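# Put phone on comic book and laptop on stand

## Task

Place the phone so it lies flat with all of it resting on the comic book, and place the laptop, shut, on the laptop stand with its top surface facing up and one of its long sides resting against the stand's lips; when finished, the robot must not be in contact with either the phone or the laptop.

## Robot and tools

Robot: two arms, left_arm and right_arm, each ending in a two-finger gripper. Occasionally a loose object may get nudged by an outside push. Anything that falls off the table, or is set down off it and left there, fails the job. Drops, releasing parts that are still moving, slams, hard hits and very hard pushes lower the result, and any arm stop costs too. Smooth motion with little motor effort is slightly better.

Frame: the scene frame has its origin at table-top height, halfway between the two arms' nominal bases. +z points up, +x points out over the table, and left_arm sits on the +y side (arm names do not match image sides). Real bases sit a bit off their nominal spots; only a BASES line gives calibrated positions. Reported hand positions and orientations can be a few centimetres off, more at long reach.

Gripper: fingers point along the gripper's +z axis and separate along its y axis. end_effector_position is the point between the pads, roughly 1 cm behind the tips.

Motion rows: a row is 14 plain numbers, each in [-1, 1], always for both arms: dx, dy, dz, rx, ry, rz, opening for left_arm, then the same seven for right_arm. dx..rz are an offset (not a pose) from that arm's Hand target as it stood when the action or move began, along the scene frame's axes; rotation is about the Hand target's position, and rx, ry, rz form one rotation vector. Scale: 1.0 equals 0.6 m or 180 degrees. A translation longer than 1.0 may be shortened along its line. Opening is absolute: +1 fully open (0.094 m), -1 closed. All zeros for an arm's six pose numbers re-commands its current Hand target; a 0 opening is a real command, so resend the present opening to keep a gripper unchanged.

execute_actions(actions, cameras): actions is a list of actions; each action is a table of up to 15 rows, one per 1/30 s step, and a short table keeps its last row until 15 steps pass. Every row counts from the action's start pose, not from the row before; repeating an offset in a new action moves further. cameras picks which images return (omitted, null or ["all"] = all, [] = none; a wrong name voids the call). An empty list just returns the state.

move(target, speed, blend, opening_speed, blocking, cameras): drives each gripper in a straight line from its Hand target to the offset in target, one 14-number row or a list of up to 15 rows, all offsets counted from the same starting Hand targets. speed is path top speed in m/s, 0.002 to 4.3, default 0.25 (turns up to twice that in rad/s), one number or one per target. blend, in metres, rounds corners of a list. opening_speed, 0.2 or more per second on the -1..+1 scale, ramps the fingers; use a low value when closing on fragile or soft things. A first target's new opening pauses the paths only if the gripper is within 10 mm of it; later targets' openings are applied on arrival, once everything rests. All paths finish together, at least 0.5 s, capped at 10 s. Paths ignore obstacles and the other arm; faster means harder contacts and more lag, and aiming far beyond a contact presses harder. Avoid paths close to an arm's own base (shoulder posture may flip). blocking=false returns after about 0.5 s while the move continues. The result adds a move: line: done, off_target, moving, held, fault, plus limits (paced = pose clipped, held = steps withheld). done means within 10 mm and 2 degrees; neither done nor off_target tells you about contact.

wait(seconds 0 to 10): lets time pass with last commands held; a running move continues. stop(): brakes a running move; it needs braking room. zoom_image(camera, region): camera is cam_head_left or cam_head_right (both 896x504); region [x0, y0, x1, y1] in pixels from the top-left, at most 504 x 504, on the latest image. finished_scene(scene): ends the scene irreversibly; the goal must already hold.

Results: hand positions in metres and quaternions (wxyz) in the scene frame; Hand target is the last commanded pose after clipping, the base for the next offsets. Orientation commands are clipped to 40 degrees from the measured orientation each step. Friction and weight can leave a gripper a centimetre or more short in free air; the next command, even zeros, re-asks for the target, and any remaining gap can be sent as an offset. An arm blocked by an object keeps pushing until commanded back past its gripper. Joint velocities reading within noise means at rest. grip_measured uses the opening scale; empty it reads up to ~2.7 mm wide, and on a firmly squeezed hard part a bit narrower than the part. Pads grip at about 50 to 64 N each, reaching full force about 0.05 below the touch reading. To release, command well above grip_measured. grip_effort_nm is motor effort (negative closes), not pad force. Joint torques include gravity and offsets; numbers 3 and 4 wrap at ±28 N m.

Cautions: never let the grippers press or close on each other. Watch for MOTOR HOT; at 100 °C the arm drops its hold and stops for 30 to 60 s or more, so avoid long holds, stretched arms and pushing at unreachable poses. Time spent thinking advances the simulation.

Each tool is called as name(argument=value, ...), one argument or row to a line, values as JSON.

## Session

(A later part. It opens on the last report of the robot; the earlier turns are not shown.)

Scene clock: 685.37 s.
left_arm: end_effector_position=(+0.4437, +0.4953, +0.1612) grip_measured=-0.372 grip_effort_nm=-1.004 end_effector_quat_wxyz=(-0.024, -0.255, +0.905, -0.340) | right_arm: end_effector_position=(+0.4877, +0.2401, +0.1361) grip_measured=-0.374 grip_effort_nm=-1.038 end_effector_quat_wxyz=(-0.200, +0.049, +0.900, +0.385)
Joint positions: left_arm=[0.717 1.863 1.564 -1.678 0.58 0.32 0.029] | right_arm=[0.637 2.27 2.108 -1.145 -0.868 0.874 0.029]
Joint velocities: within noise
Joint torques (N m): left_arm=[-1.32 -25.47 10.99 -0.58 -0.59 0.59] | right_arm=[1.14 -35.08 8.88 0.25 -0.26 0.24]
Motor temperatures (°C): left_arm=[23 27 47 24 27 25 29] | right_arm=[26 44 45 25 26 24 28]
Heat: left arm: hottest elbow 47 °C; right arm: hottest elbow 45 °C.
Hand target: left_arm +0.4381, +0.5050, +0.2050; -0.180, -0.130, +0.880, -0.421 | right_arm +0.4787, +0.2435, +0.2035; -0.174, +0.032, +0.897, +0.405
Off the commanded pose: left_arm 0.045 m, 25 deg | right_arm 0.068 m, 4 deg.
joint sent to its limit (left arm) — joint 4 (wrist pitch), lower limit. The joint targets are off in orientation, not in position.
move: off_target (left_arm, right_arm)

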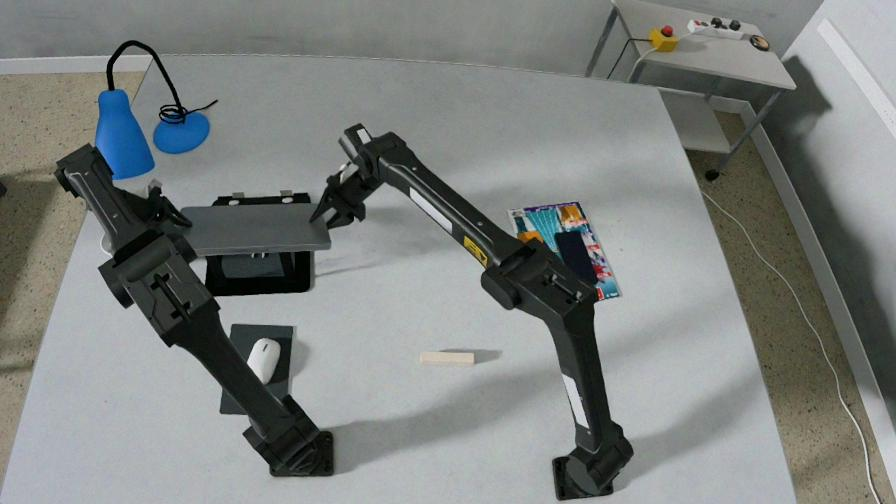

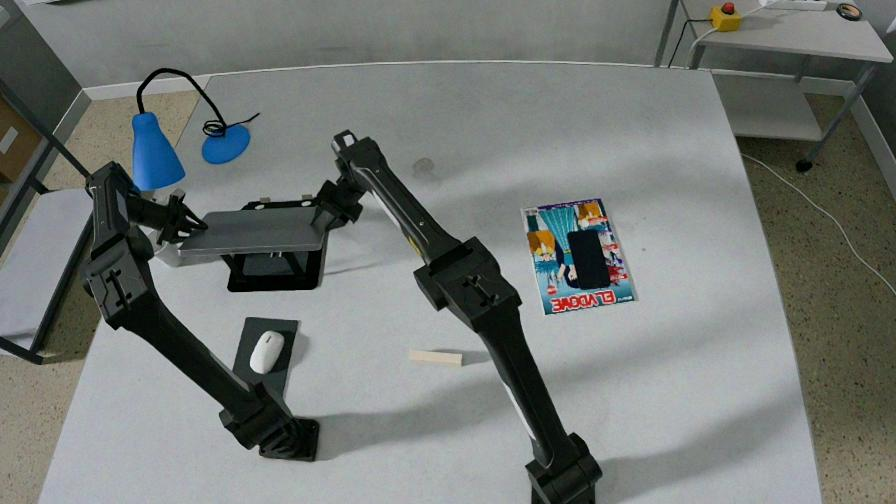

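move(
  target=[0.01,0.02,-0.06,0,0,0,-0.9,-0.01,0.02,-0.02,0,0,0,-0.9],
  speed=0.05,
)

zoom_image(
  camera="cam_head_left",
  region=[130, 160, 370, 320],
)

zoom_image(
  camera="cam_head_right",
  region=[140, 160, 380, 320],
)

Scene clock: 700.77 s.
left_arm: end_effector_position=(+0.4409, +0.4993, +0.1497) grip_measured=-0.372 grip_effort_nm=-1.009 end_effector_quat_wxyz=(-0.028, -0.240, +0.907, -0.344) | right_arm: end_effector_position=(+0.4849, +0.2455, +0.1322) grip_measured=-0.374 grip_effort_nm=-1.038 end_effector_quat_wxyz=(-0.192, +0.045, +0.901, +0.387)
Joint positions: left_arm=[0.726 1.887 1.564 -1.681 0.575 0.367 0.029] | right_arm=[0.646 2.265 2.089 -1.108 -0.858 0.882 0.029]
Joint velocities: within noise
Joint torques (N m): left_arm=[-1.26 -21.13 13.22 -0.28 -0.97 0.57] | right_arm=[1.9 -34.49 8.84 0.5 -0.42 0.39]
Motor temperatures (°C): left_arm=[23 28 44 24 27 24 30] | right_arm=[26 45 45 25 26 24 28]
Heat: left arm: hottest elbow 44 °C; right arm: hottest shoulder 45 °C.
Hand target: left_arm +0.4441, +0.5170, +0.1690; -0.180, -0.130, +0.880, -0.421 | right_arm +0.4726, +0.2556, +0.1918; -0.174, +0.032, +0.897, +0.406
Off the commanded pose: left_arm 0.026 m, 23 deg | right_arm 0.061 m, 3 deg.
joint read past its limit (left arm) — joint 4 (wrist pitch), lower limit.
joint sent to its limit (left arm) — joint 4 (wrist pitch), lower limit. The joint targets are off in orientation, not in position.
move: off_target (left_arm, right_arm)

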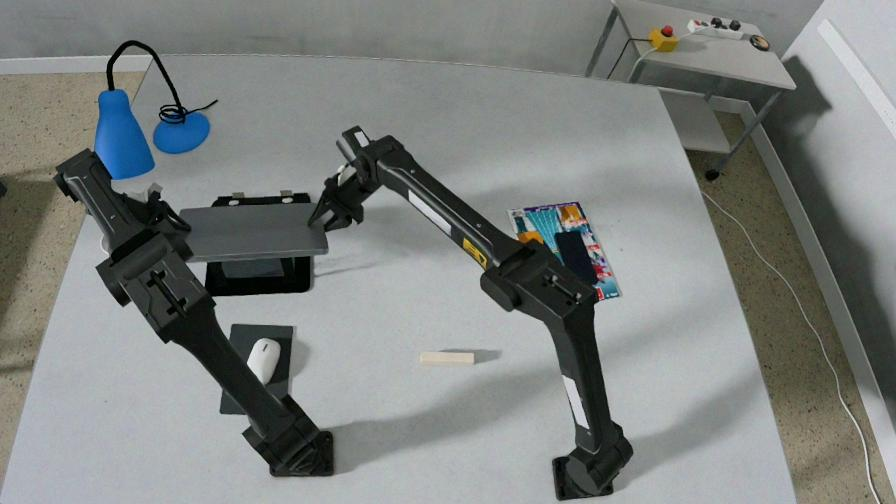

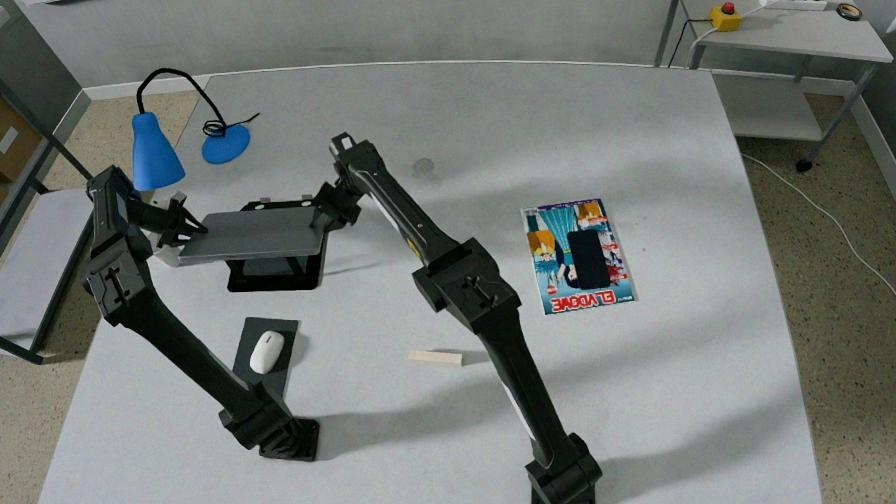

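Scaled by 2.100.

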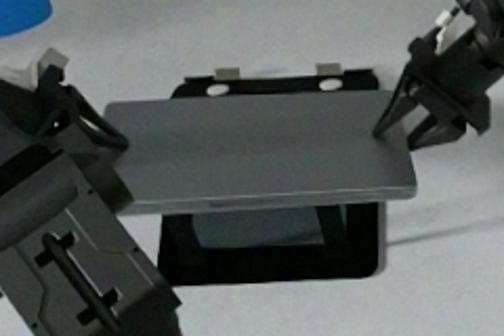

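Scaled by 2.100.

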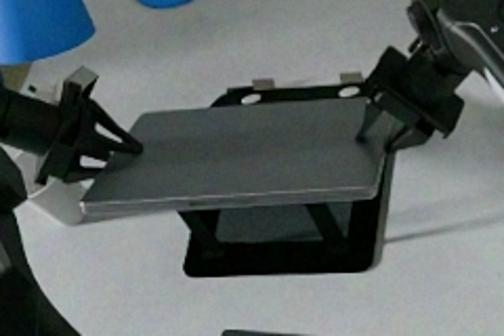

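move(
  target=[0,0,-0.055,0,0,0,-0.9,0,0,-0.035,0,0,0,-0.9],
  speed=0.05,
)

zoom_image(
  camera="cam_head_left",
  region=[130, 160, 370, 320],
)

zoom_image(
  camera="cam_head_right",
  region=[140, 160, 380, 320],
)

Scene clock: 713.07 s.
left_arm: end_effector_position=(+0.4403, +0.5019, +0.1300) grip_measured=-0.363 grip_effort_nm=-1.013 end_effector_quat_wxyz=(-0.038, -0.236, +0.903, -0.357) | right_arm: end_effector_position=(+0.4859, +0.2456, +0.1305) grip_measured=-0.433 grip_effort_nm=-1.018 end_effector_quat_wxyz=(-0.185, +0.049, +0.900, +0.391)
Joint positions: left_arm=[0.732 1.932 1.564 -1.681 0.581 0.394 0.03] | right_arm=[0.646 2.252 2.059 -1.063 -0.853 0.905 0.027]
Joint velocities: within noise
Joint torques (N m): left_arm=[-1.67 -19.02 13.08 -0.69 -1.66 0.59] | right_arm=[1.79 -32.73 8.14 0.66 -0.54 0.22]
Motor temperatures (°C): left_arm=[23 29 43 24 28 24 30] | right_arm=[26 47 43 25 26 24 28]
Heat: left arm: hottest elbow 43 °C; right arm: hottest shoulder 47 °C.
Hand target: left_arm +0.4441, +0.5169, +0.1360; -0.180, -0.130, +0.880, -0.421 | right_arm +0.4726, +0.2554, +0.1706; -0.174, +0.032, +0.897, +0.405
Off the commanded pose: left_arm 0.017 m, 22 deg | right_arm 0.044 m, 3 deg.
joint read past its limit (left arm) — joint 4 (wrist pitch), lower limit.
joint sent to its limit (left arm) — joint 4 (wrist pitch), lower limit. The joint targets are off in orientation, not in position.
move: off_target (left_arm, right_arm)

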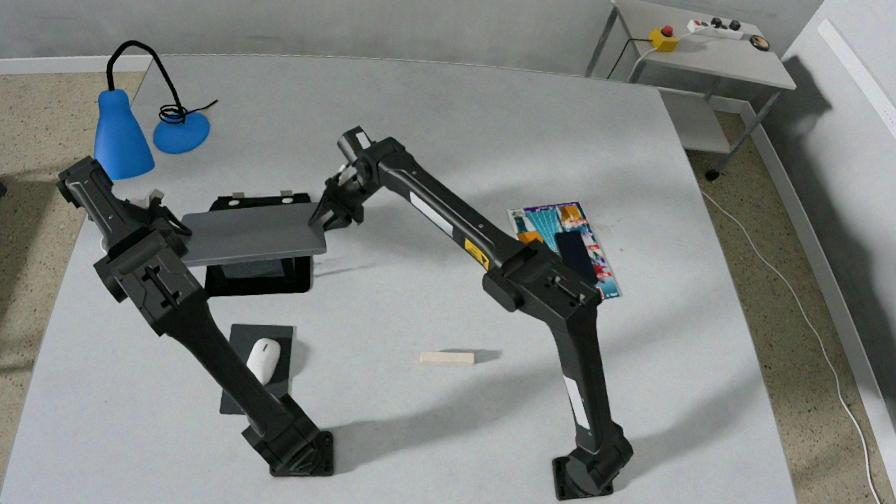

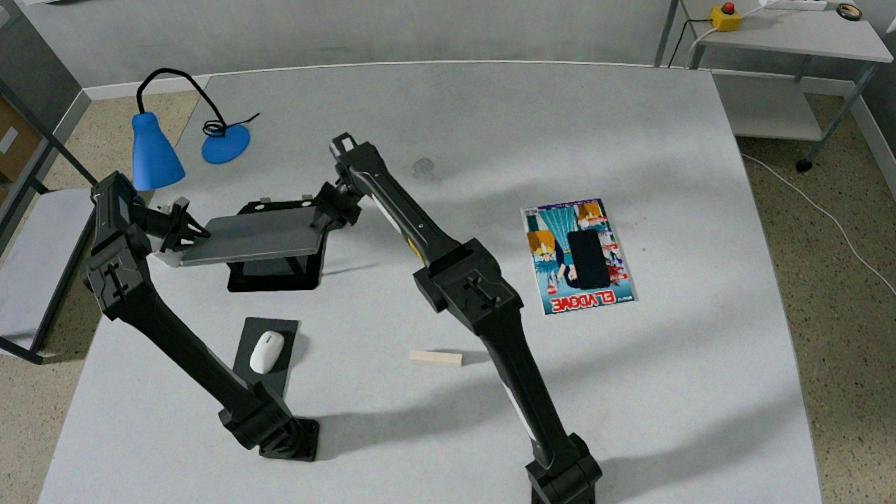

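Scaled by 2.100.

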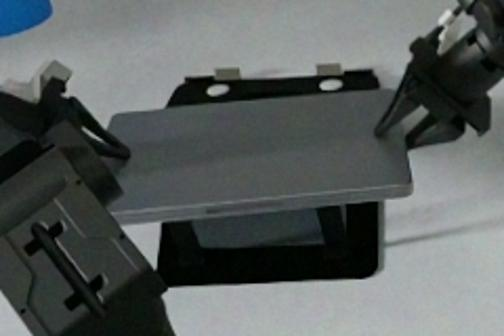

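Scaled by 2.100.

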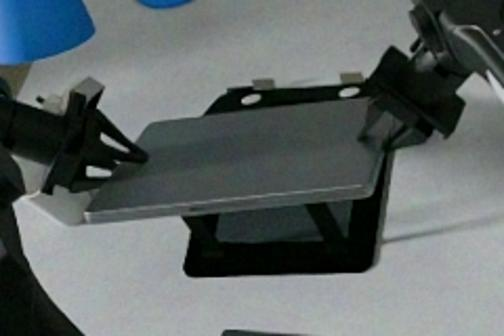

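move(
  target=[0,0,-0.02,0,0,0,-0.9,0,0,-0.05,0,0,0,-0.9],
  speed=0.05,
)

zoom_image(
  camera="cam_head_left",
  region=[130, 160, 370, 320],
)

zoom_image(
  camera="cam_head_right",
  region=[140, 160, 380, 320],
)

Scene clock: 720.63 s.
left_arm: end_effector_position=(+0.4403, +0.5020, +0.1282) grip_measured=-0.363 grip_effort_nm=-1.009 end_effector_quat_wxyz=(-0.038, -0.235, +0.903, -0.359) | right_arm: end_effector_position=(+0.4856, +0.2457, +0.1279) grip_measured=-0.450 grip_effort_nm=-1.033 end_effector_quat_wxyz=(-0.178, +0.048, +0.898, +0.400)
Joint positions: left_arm=[0.733 1.936 1.564 -1.681 0.582 0.4 0.03] | right_arm=[0.646 2.237 2.019 -1.006 -0.855 0.918 0.026]
Joint velocities: within noise
Joint torques (N m): left_arm=[-1.85 -17.38 12.93 -0.66 -1.86 0.66] | right_arm=[1.79 -29.51 7.53 0.87 -0.45 0.1]
Motor temperatures (°C): left_arm=[23 29 43 24 30 24 30] | right_arm=[26 47 42 25 26 24 28]
Heat: left arm: hottest elbow 43 °C; right arm: hottest shoulder 47 °C.
Hand target: left_arm +0.4441, +0.5169, +0.1239; -0.180, -0.130, +0.880, -0.421 | right_arm +0.4726, +0.2554, +0.1406; -0.174, +0.032, +0.897, +0.405
Off the commanded pose: left_arm 0.016 m, 22 deg | right_arm 0.021 m, 2 deg.
joint read past its limit (left arm) — joint 4 (wrist pitch), lower limit.
joint sent to its limit (left arm) — joint 4 (wrist pitch), lower limit. The joint targets are off in orientation, not in position.
move: off_target (left_arm, right_arm)

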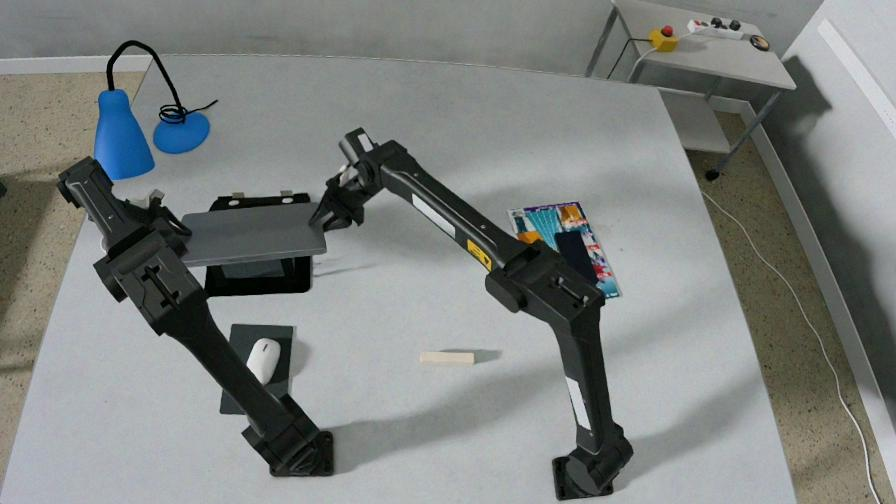

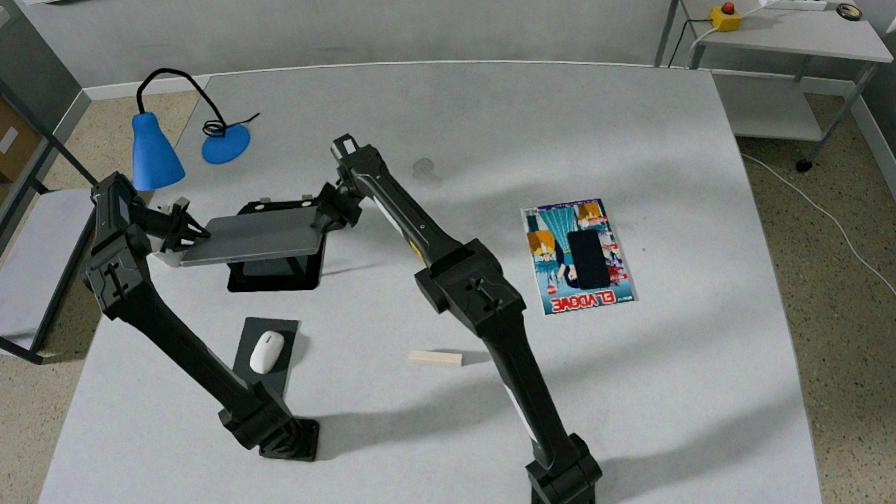

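Scaled by 2.100.

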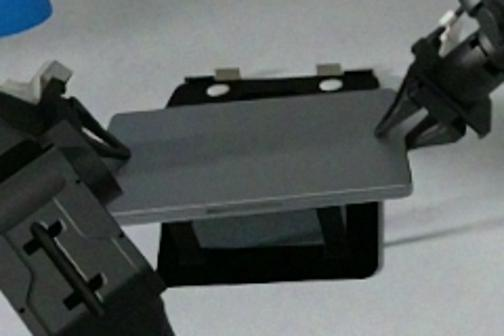

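Scaled by 2.100.

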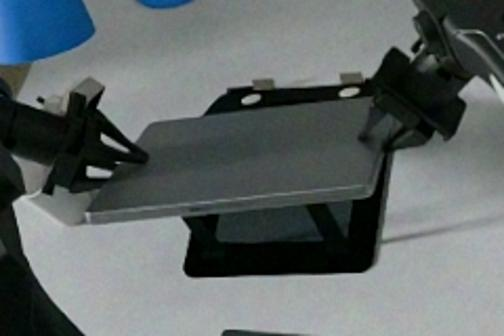

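move(
  target=[0.06,0,-0.03,0,0,0,-0.9,0.06,0,-0.03,0,0,0,-0.9],
  speed=0.04,
)

zoom_image(
  camera="cam_head_left",
  region=[80, 130, 370, 320],
)

zoom_image(
  camera="cam_head_right",
  region=[90, 130, 380, 320],
)

Scene clock: 729.57 s.
left_arm: end_effector_position=(+0.4615, +0.5072, +0.1154) grip_measured=-0.363 grip_effort_nm=-1.009 end_effector_quat_wxyz=(-0.035, -0.226, +0.902, -0.367) | right_arm: end_effector_position=(+0.4981, +0.2482, +0.1223) grip_measured=-0.464 grip_effort_nm=-1.038 end_effector_quat_wxyz=(-0.185, +0.054, +0.896, +0.400)
Joint positions: left_arm=[0.717 2.001 1.625 -1.681 0.603 0.409 0.03] | right_arm=[0.637 2.284 2.086 -1.04 -0.868 0.919 0.025]
Joint velocities: within noise
Joint torques (N m): left_arm=[-4.01 -16.91 15.75 -0.49 -1.8 0.28] | right_arm=[0.32 -25.82 13.16 -0.06 -0.36 -0.28]
Motor temperatures (°C): left_arm=[23 28 42 24 31 24 30] | right_arm=[26 47 43 25 25 24 28]
Heat: left arm: hottest elbow 42 °C; right arm: hottest shoulder 47 °C.
Hand target: left_arm +0.4801, +0.5169, +0.1060; -0.180, -0.130, +0.880, -0.421 | right_arm +0.5086, +0.2555, +0.1227; -0.174, +0.032, +0.897, +0.406
Off the commanded pose: left_arm 0.023 m, 21 deg | right_arm 0.013 m, 3 deg.
joint read past its limit (left arm) — joint 4 (wrist pitch), lower limit.
joint sent to its limit (left arm) — joint 4 (wrist pitch), lower limit. The joint targets are off in orientation, not in position.
move: off_target (left_arm, right_arm)

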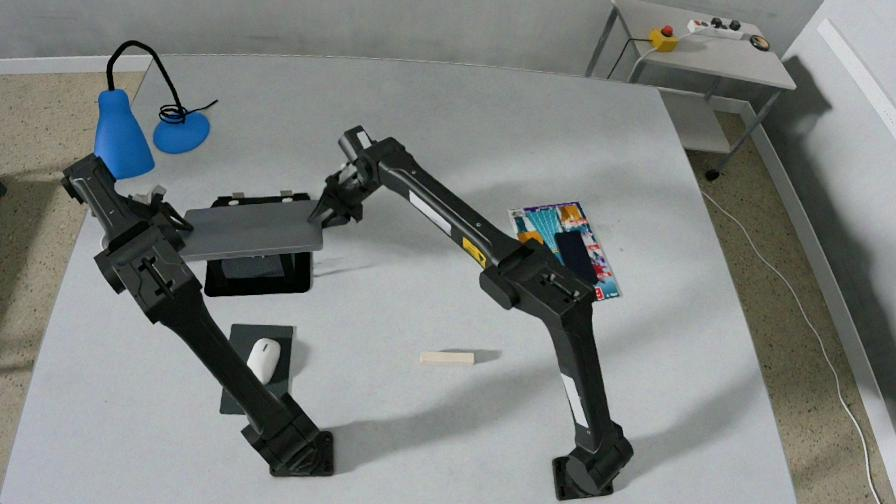

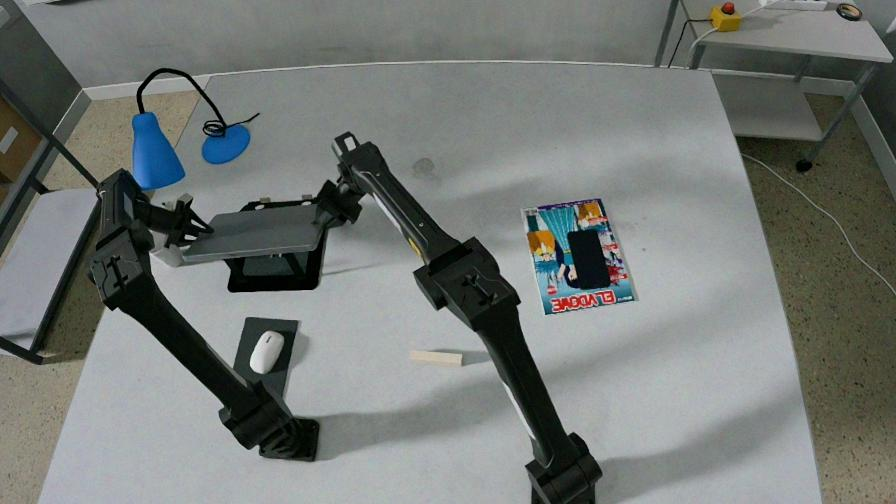

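Scaled by 1.738.

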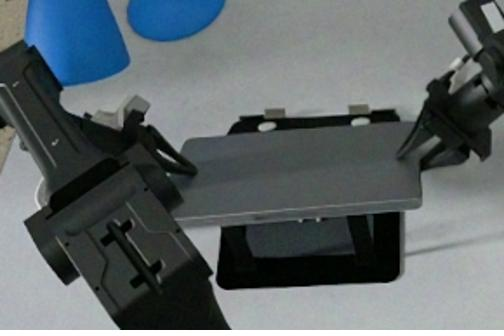

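Scaled by 1.738.

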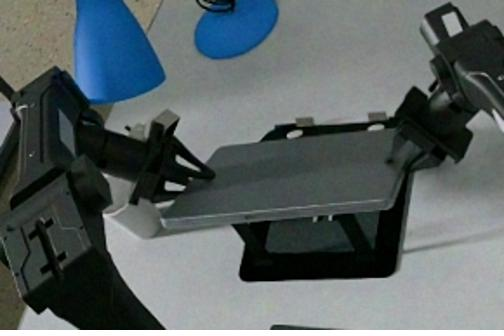

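move(
  target=[0.06,-0.01,-0.035,0,0,0,-0.9,0.055,-0.01,-0.03,0,0,0,-0.9],
  speed=0.04,
)

zoom_image(
  camera="cam_head_left",
  region=[80, 130, 370, 320],
)

zoom_image(
  camera="cam_head_right",
  region=[90, 130, 380, 320],
)

Scene clock: 737.00 s.
left_arm: end_effector_position=(+0.4757, +0.5187, +0.1056) grip_measured=-0.363 grip_effort_nm=-1.009 end_effector_quat_wxyz=(-0.033, -0.243, +0.894, -0.376) | right_arm: end_effector_position=(+0.5225, +0.2581, +0.1104) grip_measured=-0.477 grip_effort_nm=-1.043 end_effector_quat_wxyz=(-0.186, +0.041, +0.893, +0.407)
Joint positions: left_arm=[0.721 2.054 1.678 -1.681 0.628 0.379 0.03] | right_arm=[0.626 2.392 2.247 -1.11 -0.888 0.874 0.025]
Joint velocities: within noise
Joint torques (N m): left_arm=[-7.53 -14.74 18.02 -0.46 -1.69 0.23] | right_arm=[-1.14 -26.81 12.62 -0.42 -0.03 -0.32]
Motor temperatures (°C): left_arm=[23 28 43 24 32 24 30] | right_arm=[26 47 44 25 25 24 28]
Heat: left arm: hottest elbow 43 °C; right arm: hottest shoulder 47 °C.
Hand target: left_arm +0.5161, +0.5109, +0.0849; -0.180, -0.130, +0.880, -0.421 | right_arm +0.5416, +0.2495, +0.1046; -0.174, +0.032, +0.897, +0.405
Off the commanded pose: left_arm 0.046 m, 22 deg | right_arm 0.022 m, 2 deg.
joint read past its limit (left arm) — joint 4 (wrist pitch), lower limit.
joint sent to its limit (left arm) — joint 4 (wrist pitch), lower limit. The joint targets are off in position and orientation.
move: off_target (left_arm, right_arm)

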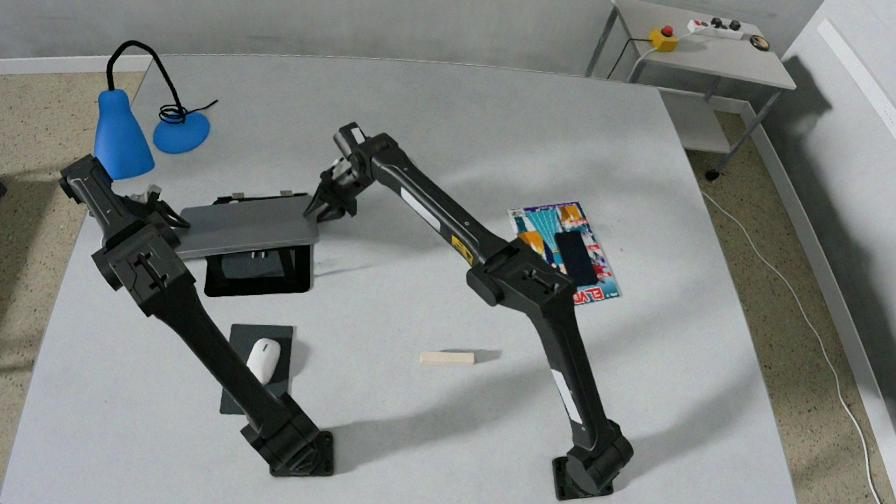

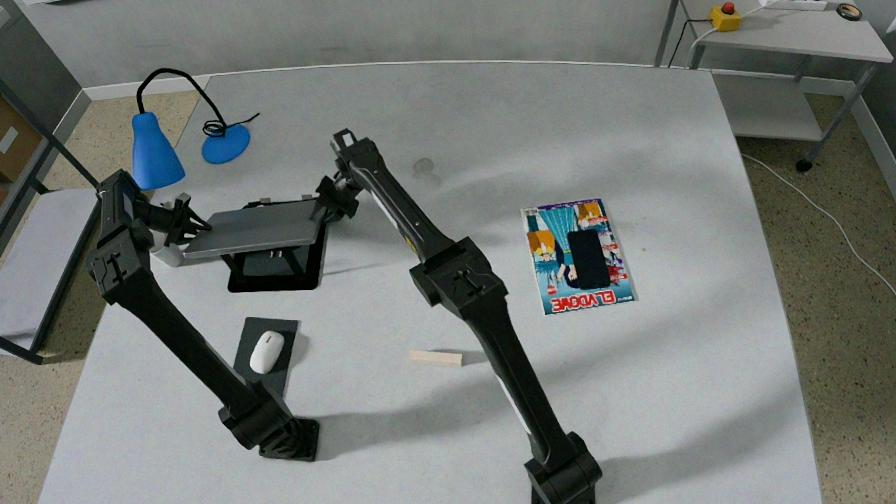

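Scaled by 1.738.

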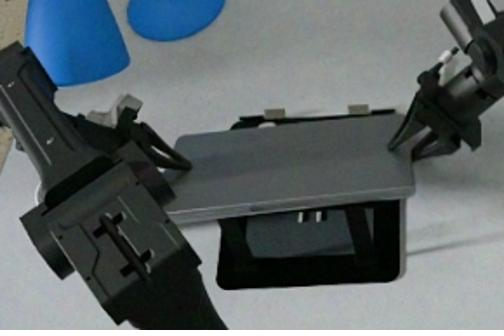

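Scaled by 1.738.

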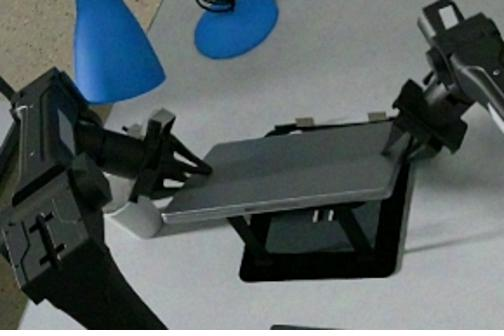

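move(
  target=[-0.05,0,0.033,0,0,0,-0.9,-0.025,0.012,0.015,0,0,0,-0.9],
  speed=0.05,
  cameras=[],
)

move(
  target=[0,0,0,0,0,0,0.0,0,0,0,0,0,0,0.0],
  opening_speed=0.2,
)

zoom_image(
  camera="cam_head_left",
  region=[80, 130, 370, 320],
)

zoom_image(
  camera="cam_head_right",
  region=[90, 130, 380, 320],
)

Scene clock: 756.63 s.
left_arm: end_effector_position=(+0.4749, +0.5196, +0.1063) grip_measured=-0.363 grip_effort_nm=-1.009 end_effector_quat_wxyz=(-0.032, -0.243, +0.894, -0.374) | right_arm: end_effector_position=(+0.5223, +0.2589, +0.1101) grip_measured=-0.477 grip_effort_nm=-1.038 end_effector_quat_wxyz=(-0.186, +0.042, +0.894, +0.406)
Joint positions: left_arm=[0.723 2.052 1.678 -1.681 0.625 0.38 0.03] | right_arm=[0.627 2.392 2.247 -1.108 -0.886 0.878 0.025]
Joint velocities: within noise
Joint torques (N m): left_arm=[-5.42 -20.54 11.41 -0.59 -2.22 0.43] | right_arm=[0.09 -29.68 9.43 0.27 0.11 -0.13]
Motor temperatures (°C): left_arm=[23 28 47 24 33 24 30] | right_arm=[26 45 47 25 25 24 29]
Heat: left arm: hottest elbow 47 °C; right arm: hottest elbow 47 °C.
Hand target: left_arm +0.4861, +0.5109, +0.1047; -0.180, -0.130, +0.880, -0.421 | right_arm +0.5266, +0.2567, +0.1134; -0.174, +0.032, +0.897, +0.405
Off the commanded pose: left_arm 0.014 m, 22 deg | right_arm 0.006 m, 2 deg.
joint read past its limit (left arm) — joint 4 (wrist pitch), lower limit.
joint sent to its limit (left arm) — joint 4 (wrist pitch), lower limit. The joint targets are off in orientation, not in position.
move: off_target (left_arm)
No camera images: "cameras" was empty.

Scene clock: 761.40 s.
left_arm: end_effector_position=(+0.4702, +0.5223, +0.1032) grip_measured=-0.002 grip_effort_nm=0.090 end_effector_quat_wxyz=(-0.039, -0.232, +0.902, -0.361) | right_arm: end_effector_position=(+0.5232, +0.2585, +0.1088) grip_measured=-0.002 grip_effort_nm=0.066 end_effector_quat_wxyz=(-0.178, +0.034, +0.897, +0.404)
Joint positions: left_arm=[0.723 2.052 1.678 -1.681 0.589 0.397 0.047] | right_arm=[0.628 2.392 2.247 -1.108 -0.873 0.859 0.047]
Joint velocities: within noise
Joint torques (N m): left_arm=[-6.24 -21.25 11.49 -0.39 -1.11 0.32] | right_arm=[0.15 -29.51 9.48 0.27 -0.32 0.04]
Motor temperatures (°C): left_arm=[23 28 46 24 33 24 30] | right_arm=[26 45 47 25 25 24 28]
Heat: left arm: hottest elbow 46 °C; right arm: hottest elbow 47 °C.
Hand target: left_arm +0.4860, +0.5109, +0.1047; -0.180, -0.130, +0.880, -0.421 | right_arm +0.5266, +0.2568, +0.1136; -0.174, +0.032, +0.897, +0.405
Off the commanded pose: left_arm 0.020 m, 21 deg | right_arm 0.006 m, 1 deg.
joint read past its limit (left arm) — joint 4 (wrist pitch), lower limit.
joint sent to its limit (left arm) — joint 4 (wrist pitch), lower limit. The joint targets are off in orientation, not in position.
move: off_target (left_arm)

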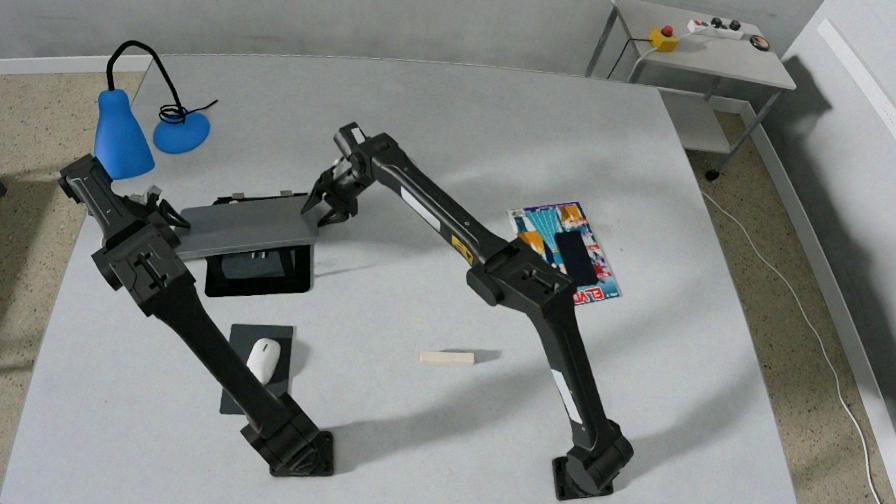

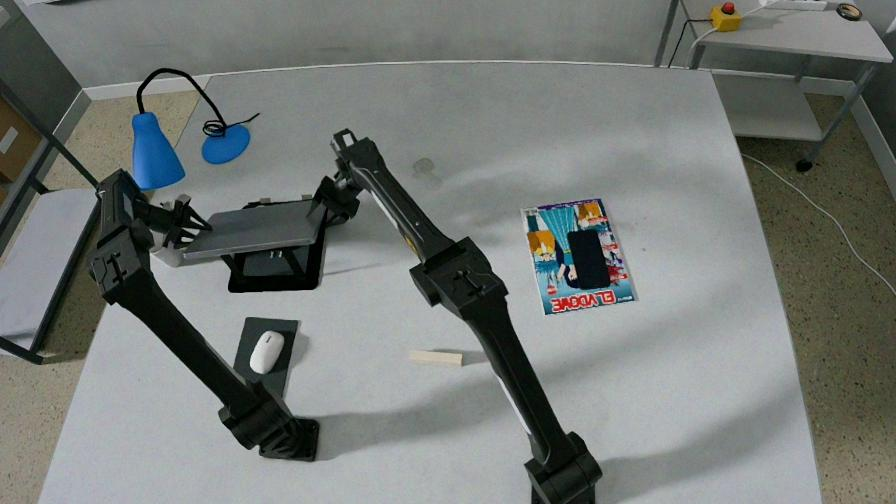

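Scaled by 1.738.

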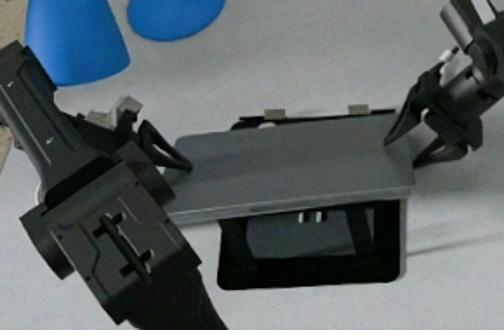

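Scaled by 1.738.

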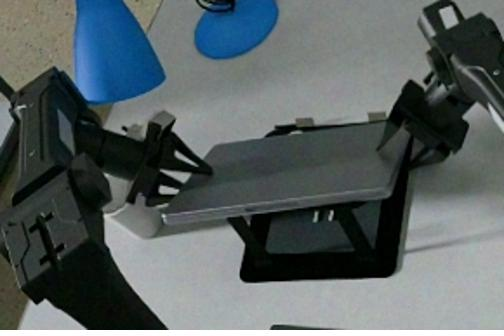

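move(
  target=[-0.02,0.07,0.01,0,0,0,0,0.02,-0.09,0.01,0,0,0,0],
  speed=0.06,
)

zoom_image(
  camera="cam_head_left",
  region=[80, 130, 370, 320],
)

zoom_image(
  camera="cam_head_right",
  region=[90, 130, 380, 320],
)

Scene clock: 769.50 s.
left_arm: end_effector_position=(+0.4691, +0.5334, +0.1059) grip_measured=-0.001 grip_effort_nm=0.056 end_effector_quat_wxyz=(-0.034, -0.208, +0.917, -0.339) | right_arm: end_effector_position=(+0.5369, +0.2119, +0.1059) grip_measured=-0.001 grip_effort_nm=0.061 end_effector_quat_wxyz=(-0.178, +0.031, +0.897, +0.402)
Joint positions: left_arm=[0.727 2.052 1.703 -1.68 0.543 0.441 0.047] | right_arm=[0.565 2.36 2.187 -1.16 -0.889 0.754 0.047]
Joint velocities: within noise
Joint torques (N m): left_arm=[-0.79 -20.6 13.48 -0.4 -0.7 0.18] | right_arm=[-0.44 -31.21 7.61 0.06 -0.49 0]
Motor temperatures (°C): left_arm=[23 28 45 24 32 24 29] | right_arm=[26 46 46 25 25 24 28]
Heat: left arm: hottest elbow 45 °C; right arm: hottest shoulder 46 °C.
Hand target: left_arm +0.4741, +0.5529, +0.1107; -0.180, -0.130, +0.880, -0.421 | right_arm +0.5385, +0.2028, +0.1195; -0.174, +0.032, +0.897, +0.405
Off the commanded pose: left_arm 0.021 m, 22 deg | right_arm 0.017 m, 1 deg.
joint sent to its limit (left arm) — joint 4 (wrist pitch), lower limit. The joint targets are off in orientation, not in position.
move: off_target (left_arm, right_arm)

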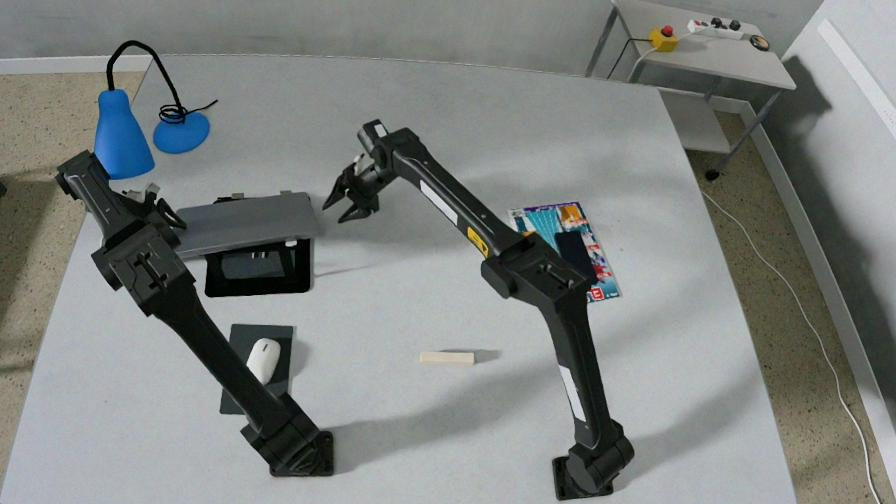

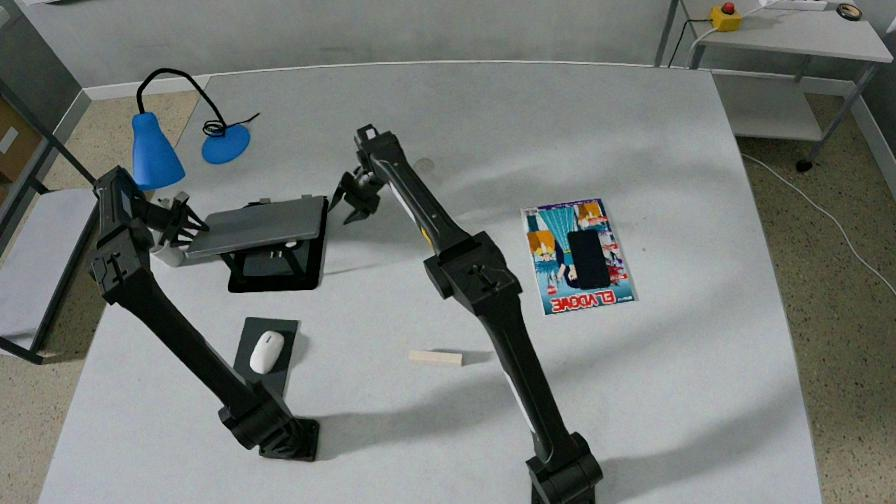

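Scaled by 1.738.

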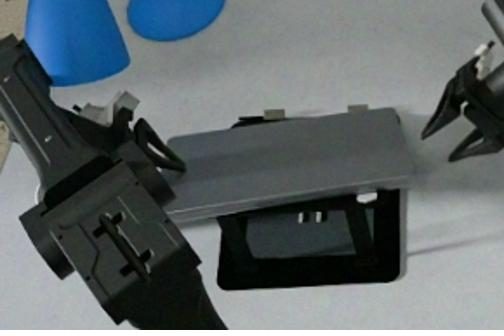

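Scaled by 1.738.

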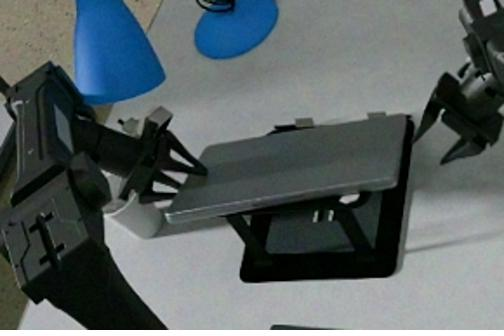

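move(
  target=[-0.02,0.06,0.0,0,0,0,0,0.0,-0.06,0.15,0,0,0,0],
  speed=0.06,
)

zoom_image(
  camera="cam_head_left",
  region=[80, 130, 370, 320],
)

zoom_image(
  camera="cam_head_right",
  region=[90, 130, 380, 320],
)

Scene clock: 775.97 s.
left_arm: end_effector_position=(+0.4615, +0.5614, +0.1111) grip_measured=-0.001 grip_effort_nm=0.061 end_effector_quat_wxyz=(-0.019, -0.194, +0.929, -0.315) | right_arm: end_effector_position=(+0.5240, +0.1681, +0.1687) grip_measured=-0.001 grip_effort_nm=0.061 end_effector_quat_wxyz=(-0.204, +0.046, +0.899, +0.385)
Joint positions: left_arm=[0.763 2.056 1.742 -1.68 0.499 0.489 0.047] | right_arm=[0.523 2.265 2.187 -1.377 -0.897 0.687 0.047]
Joint velocities: within noise
Joint torques (N m): left_arm=[0.56 -19.84 14.02 -0.42 -0.31 0.16] | right_arm=[-0.5 -29.8 12.44 0.12 -0.49 0.06]
Motor temperatures (°C): left_arm=[23 29 44 24 31 24 29] | right_arm=[26 46 45 25 25 24 28]
Heat: left arm: hottest elbow 44 °C; right arm: hottest shoulder 46 °C.
Hand target: left_arm +0.4621, +0.5888, +0.1108; -0.180, -0.130, +0.880, -0.421 | right_arm +0.5386, +0.1667, +0.2096; -0.174, +0.032, +0.897, +0.405
Off the commanded pose: left_arm 0.027 m, 24 deg | right_arm 0.043 m, 4 deg.
joint sent to its limit (left arm) — joint 4 (wrist pitch), lower limit. The joint targets are off in orientation, not in position.
move: off_target (left_arm, right_arm)

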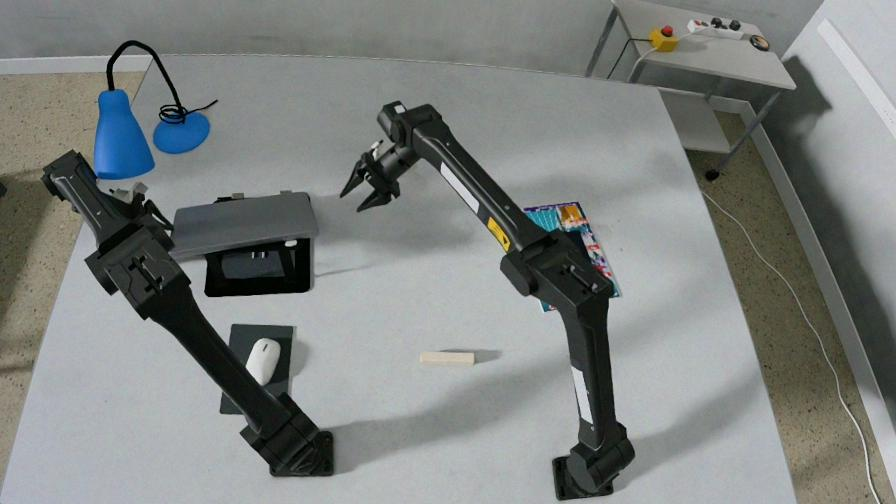

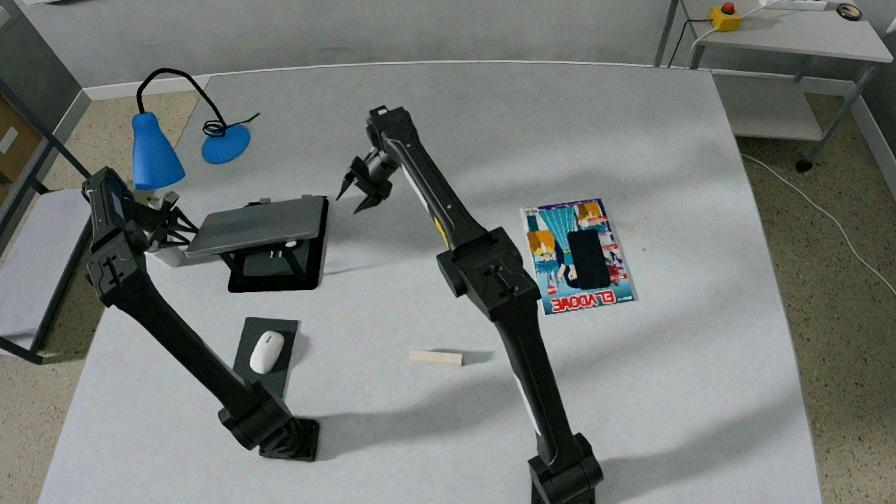

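Scaled by 1.738.

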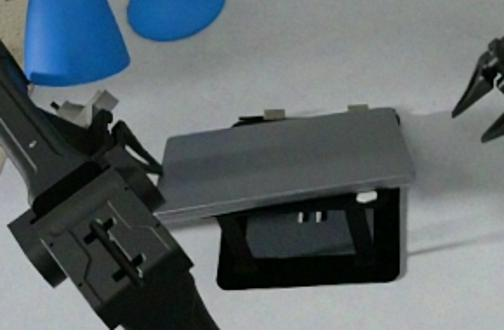

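Scaled by 1.738.

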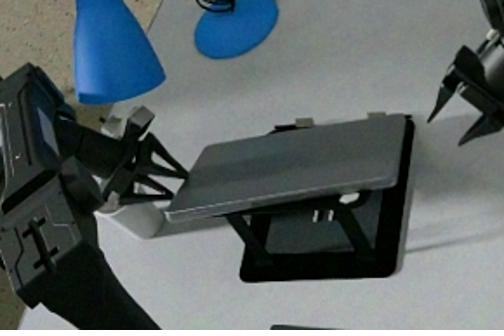

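move(
  target=[
    [-0.1,0.0,0.25,0,0,0,0,0.0,-0.15,0.1,0,0,0,0],
    [-0.203,-0.315,0.415,0.328,-0.44,0.105,1,-0.3,-0.6,0.1,0,0,0,0],
  ],
  speed=[0.12,0.25],
)

zoom_image(
  camera="cam_head_left",
  region=[150, 150, 370, 310],
)

zoom_image(
  camera="cam_head_right",
  region=[150, 150, 370, 310],
)

Scene clock: 796.27 s.
left_arm: end_effector_position=(+0.3377, +0.4038, +0.3598) grip_measured=+0.997 grip_effort_nm=0.129 end_effector_quat_wxyz=(+0.532, -0.042, +0.845, +0.024) | right_arm: end_effector_position=(+0.3647, -0.1885, +0.2674) grip_measured=-0.001 grip_effort_nm=0.071 end_effector_quat_wxyz=(-0.116, +0.056, +0.906, +0.404)
Joint positions: left_arm=[0.739 0.68 0.815 -0.685 0.597 0.327 0.094] | right_arm=[-0.021 1.506 1.34 -1.673 -0.836 -0.012 0.047]
Joint velocities: within noise
Joint torques (N m): left_arm=[-2.84 -3.78 11.07 2.4 0.06 -0.06] | right_arm=[-0.21 -16.03 6.84 -0.58 -0.33 0.04]
Motor temperatures (°C): left_arm=[23 29 42 24 30 24 29] | right_arm=[26 48 45 25 25 24 27]
Heat: left arm: hottest elbow 42 °C; right arm: hottest shoulder 48 °C.
Hand target: left_arm +0.3403, +0.3999, +0.3598; +0.538, -0.037, +0.842, +0.024 | right_arm +0.3587, -0.1933, +0.2696; -0.174, +0.032, +0.897, +0.405
Off the commanded pose: left_arm 0.005 m, 1 deg | right_arm 0.008 m, 7 deg.
joint sent to its limit (right arm) — joint 4 (wrist pitch), lower limit. The joint targets are off in orientation, not in position.
move: off_target (right_arm)

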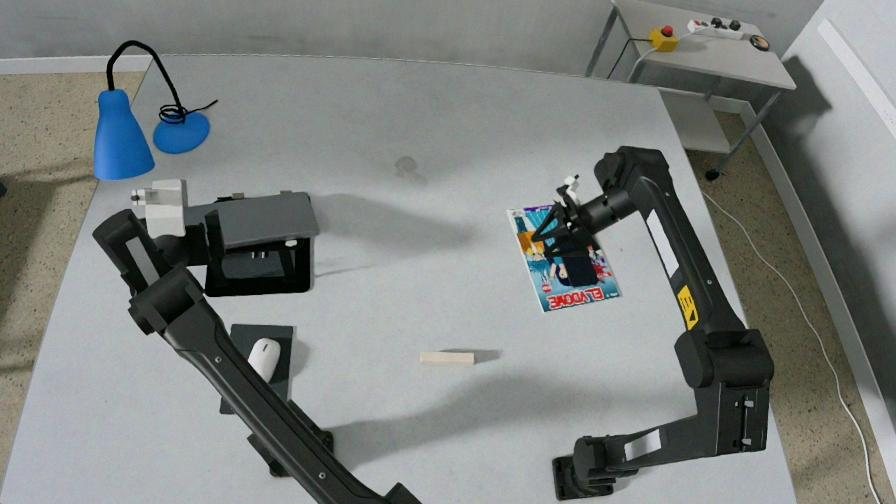

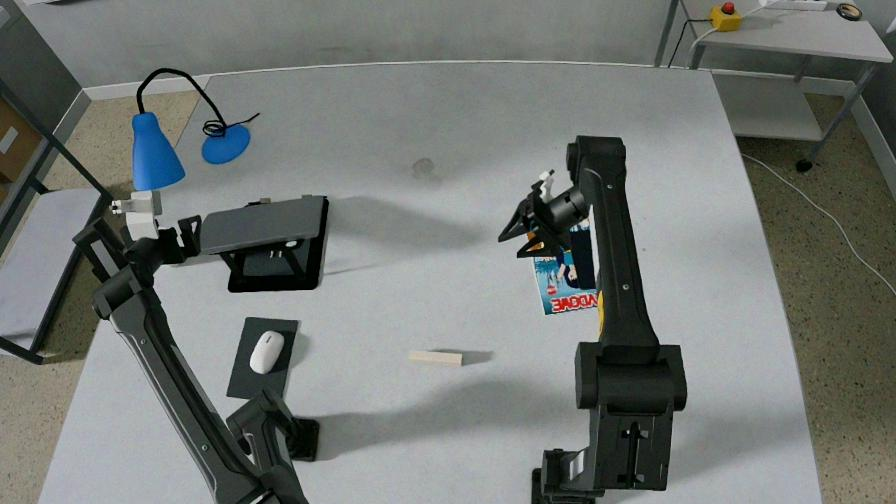

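Scaled by 2.291.

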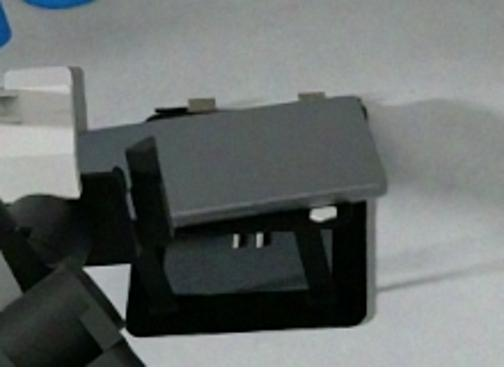

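Scaled by 2.291.

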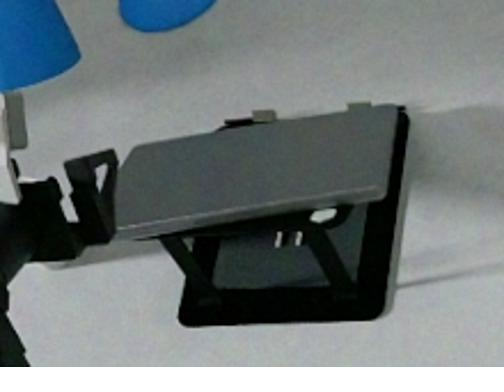

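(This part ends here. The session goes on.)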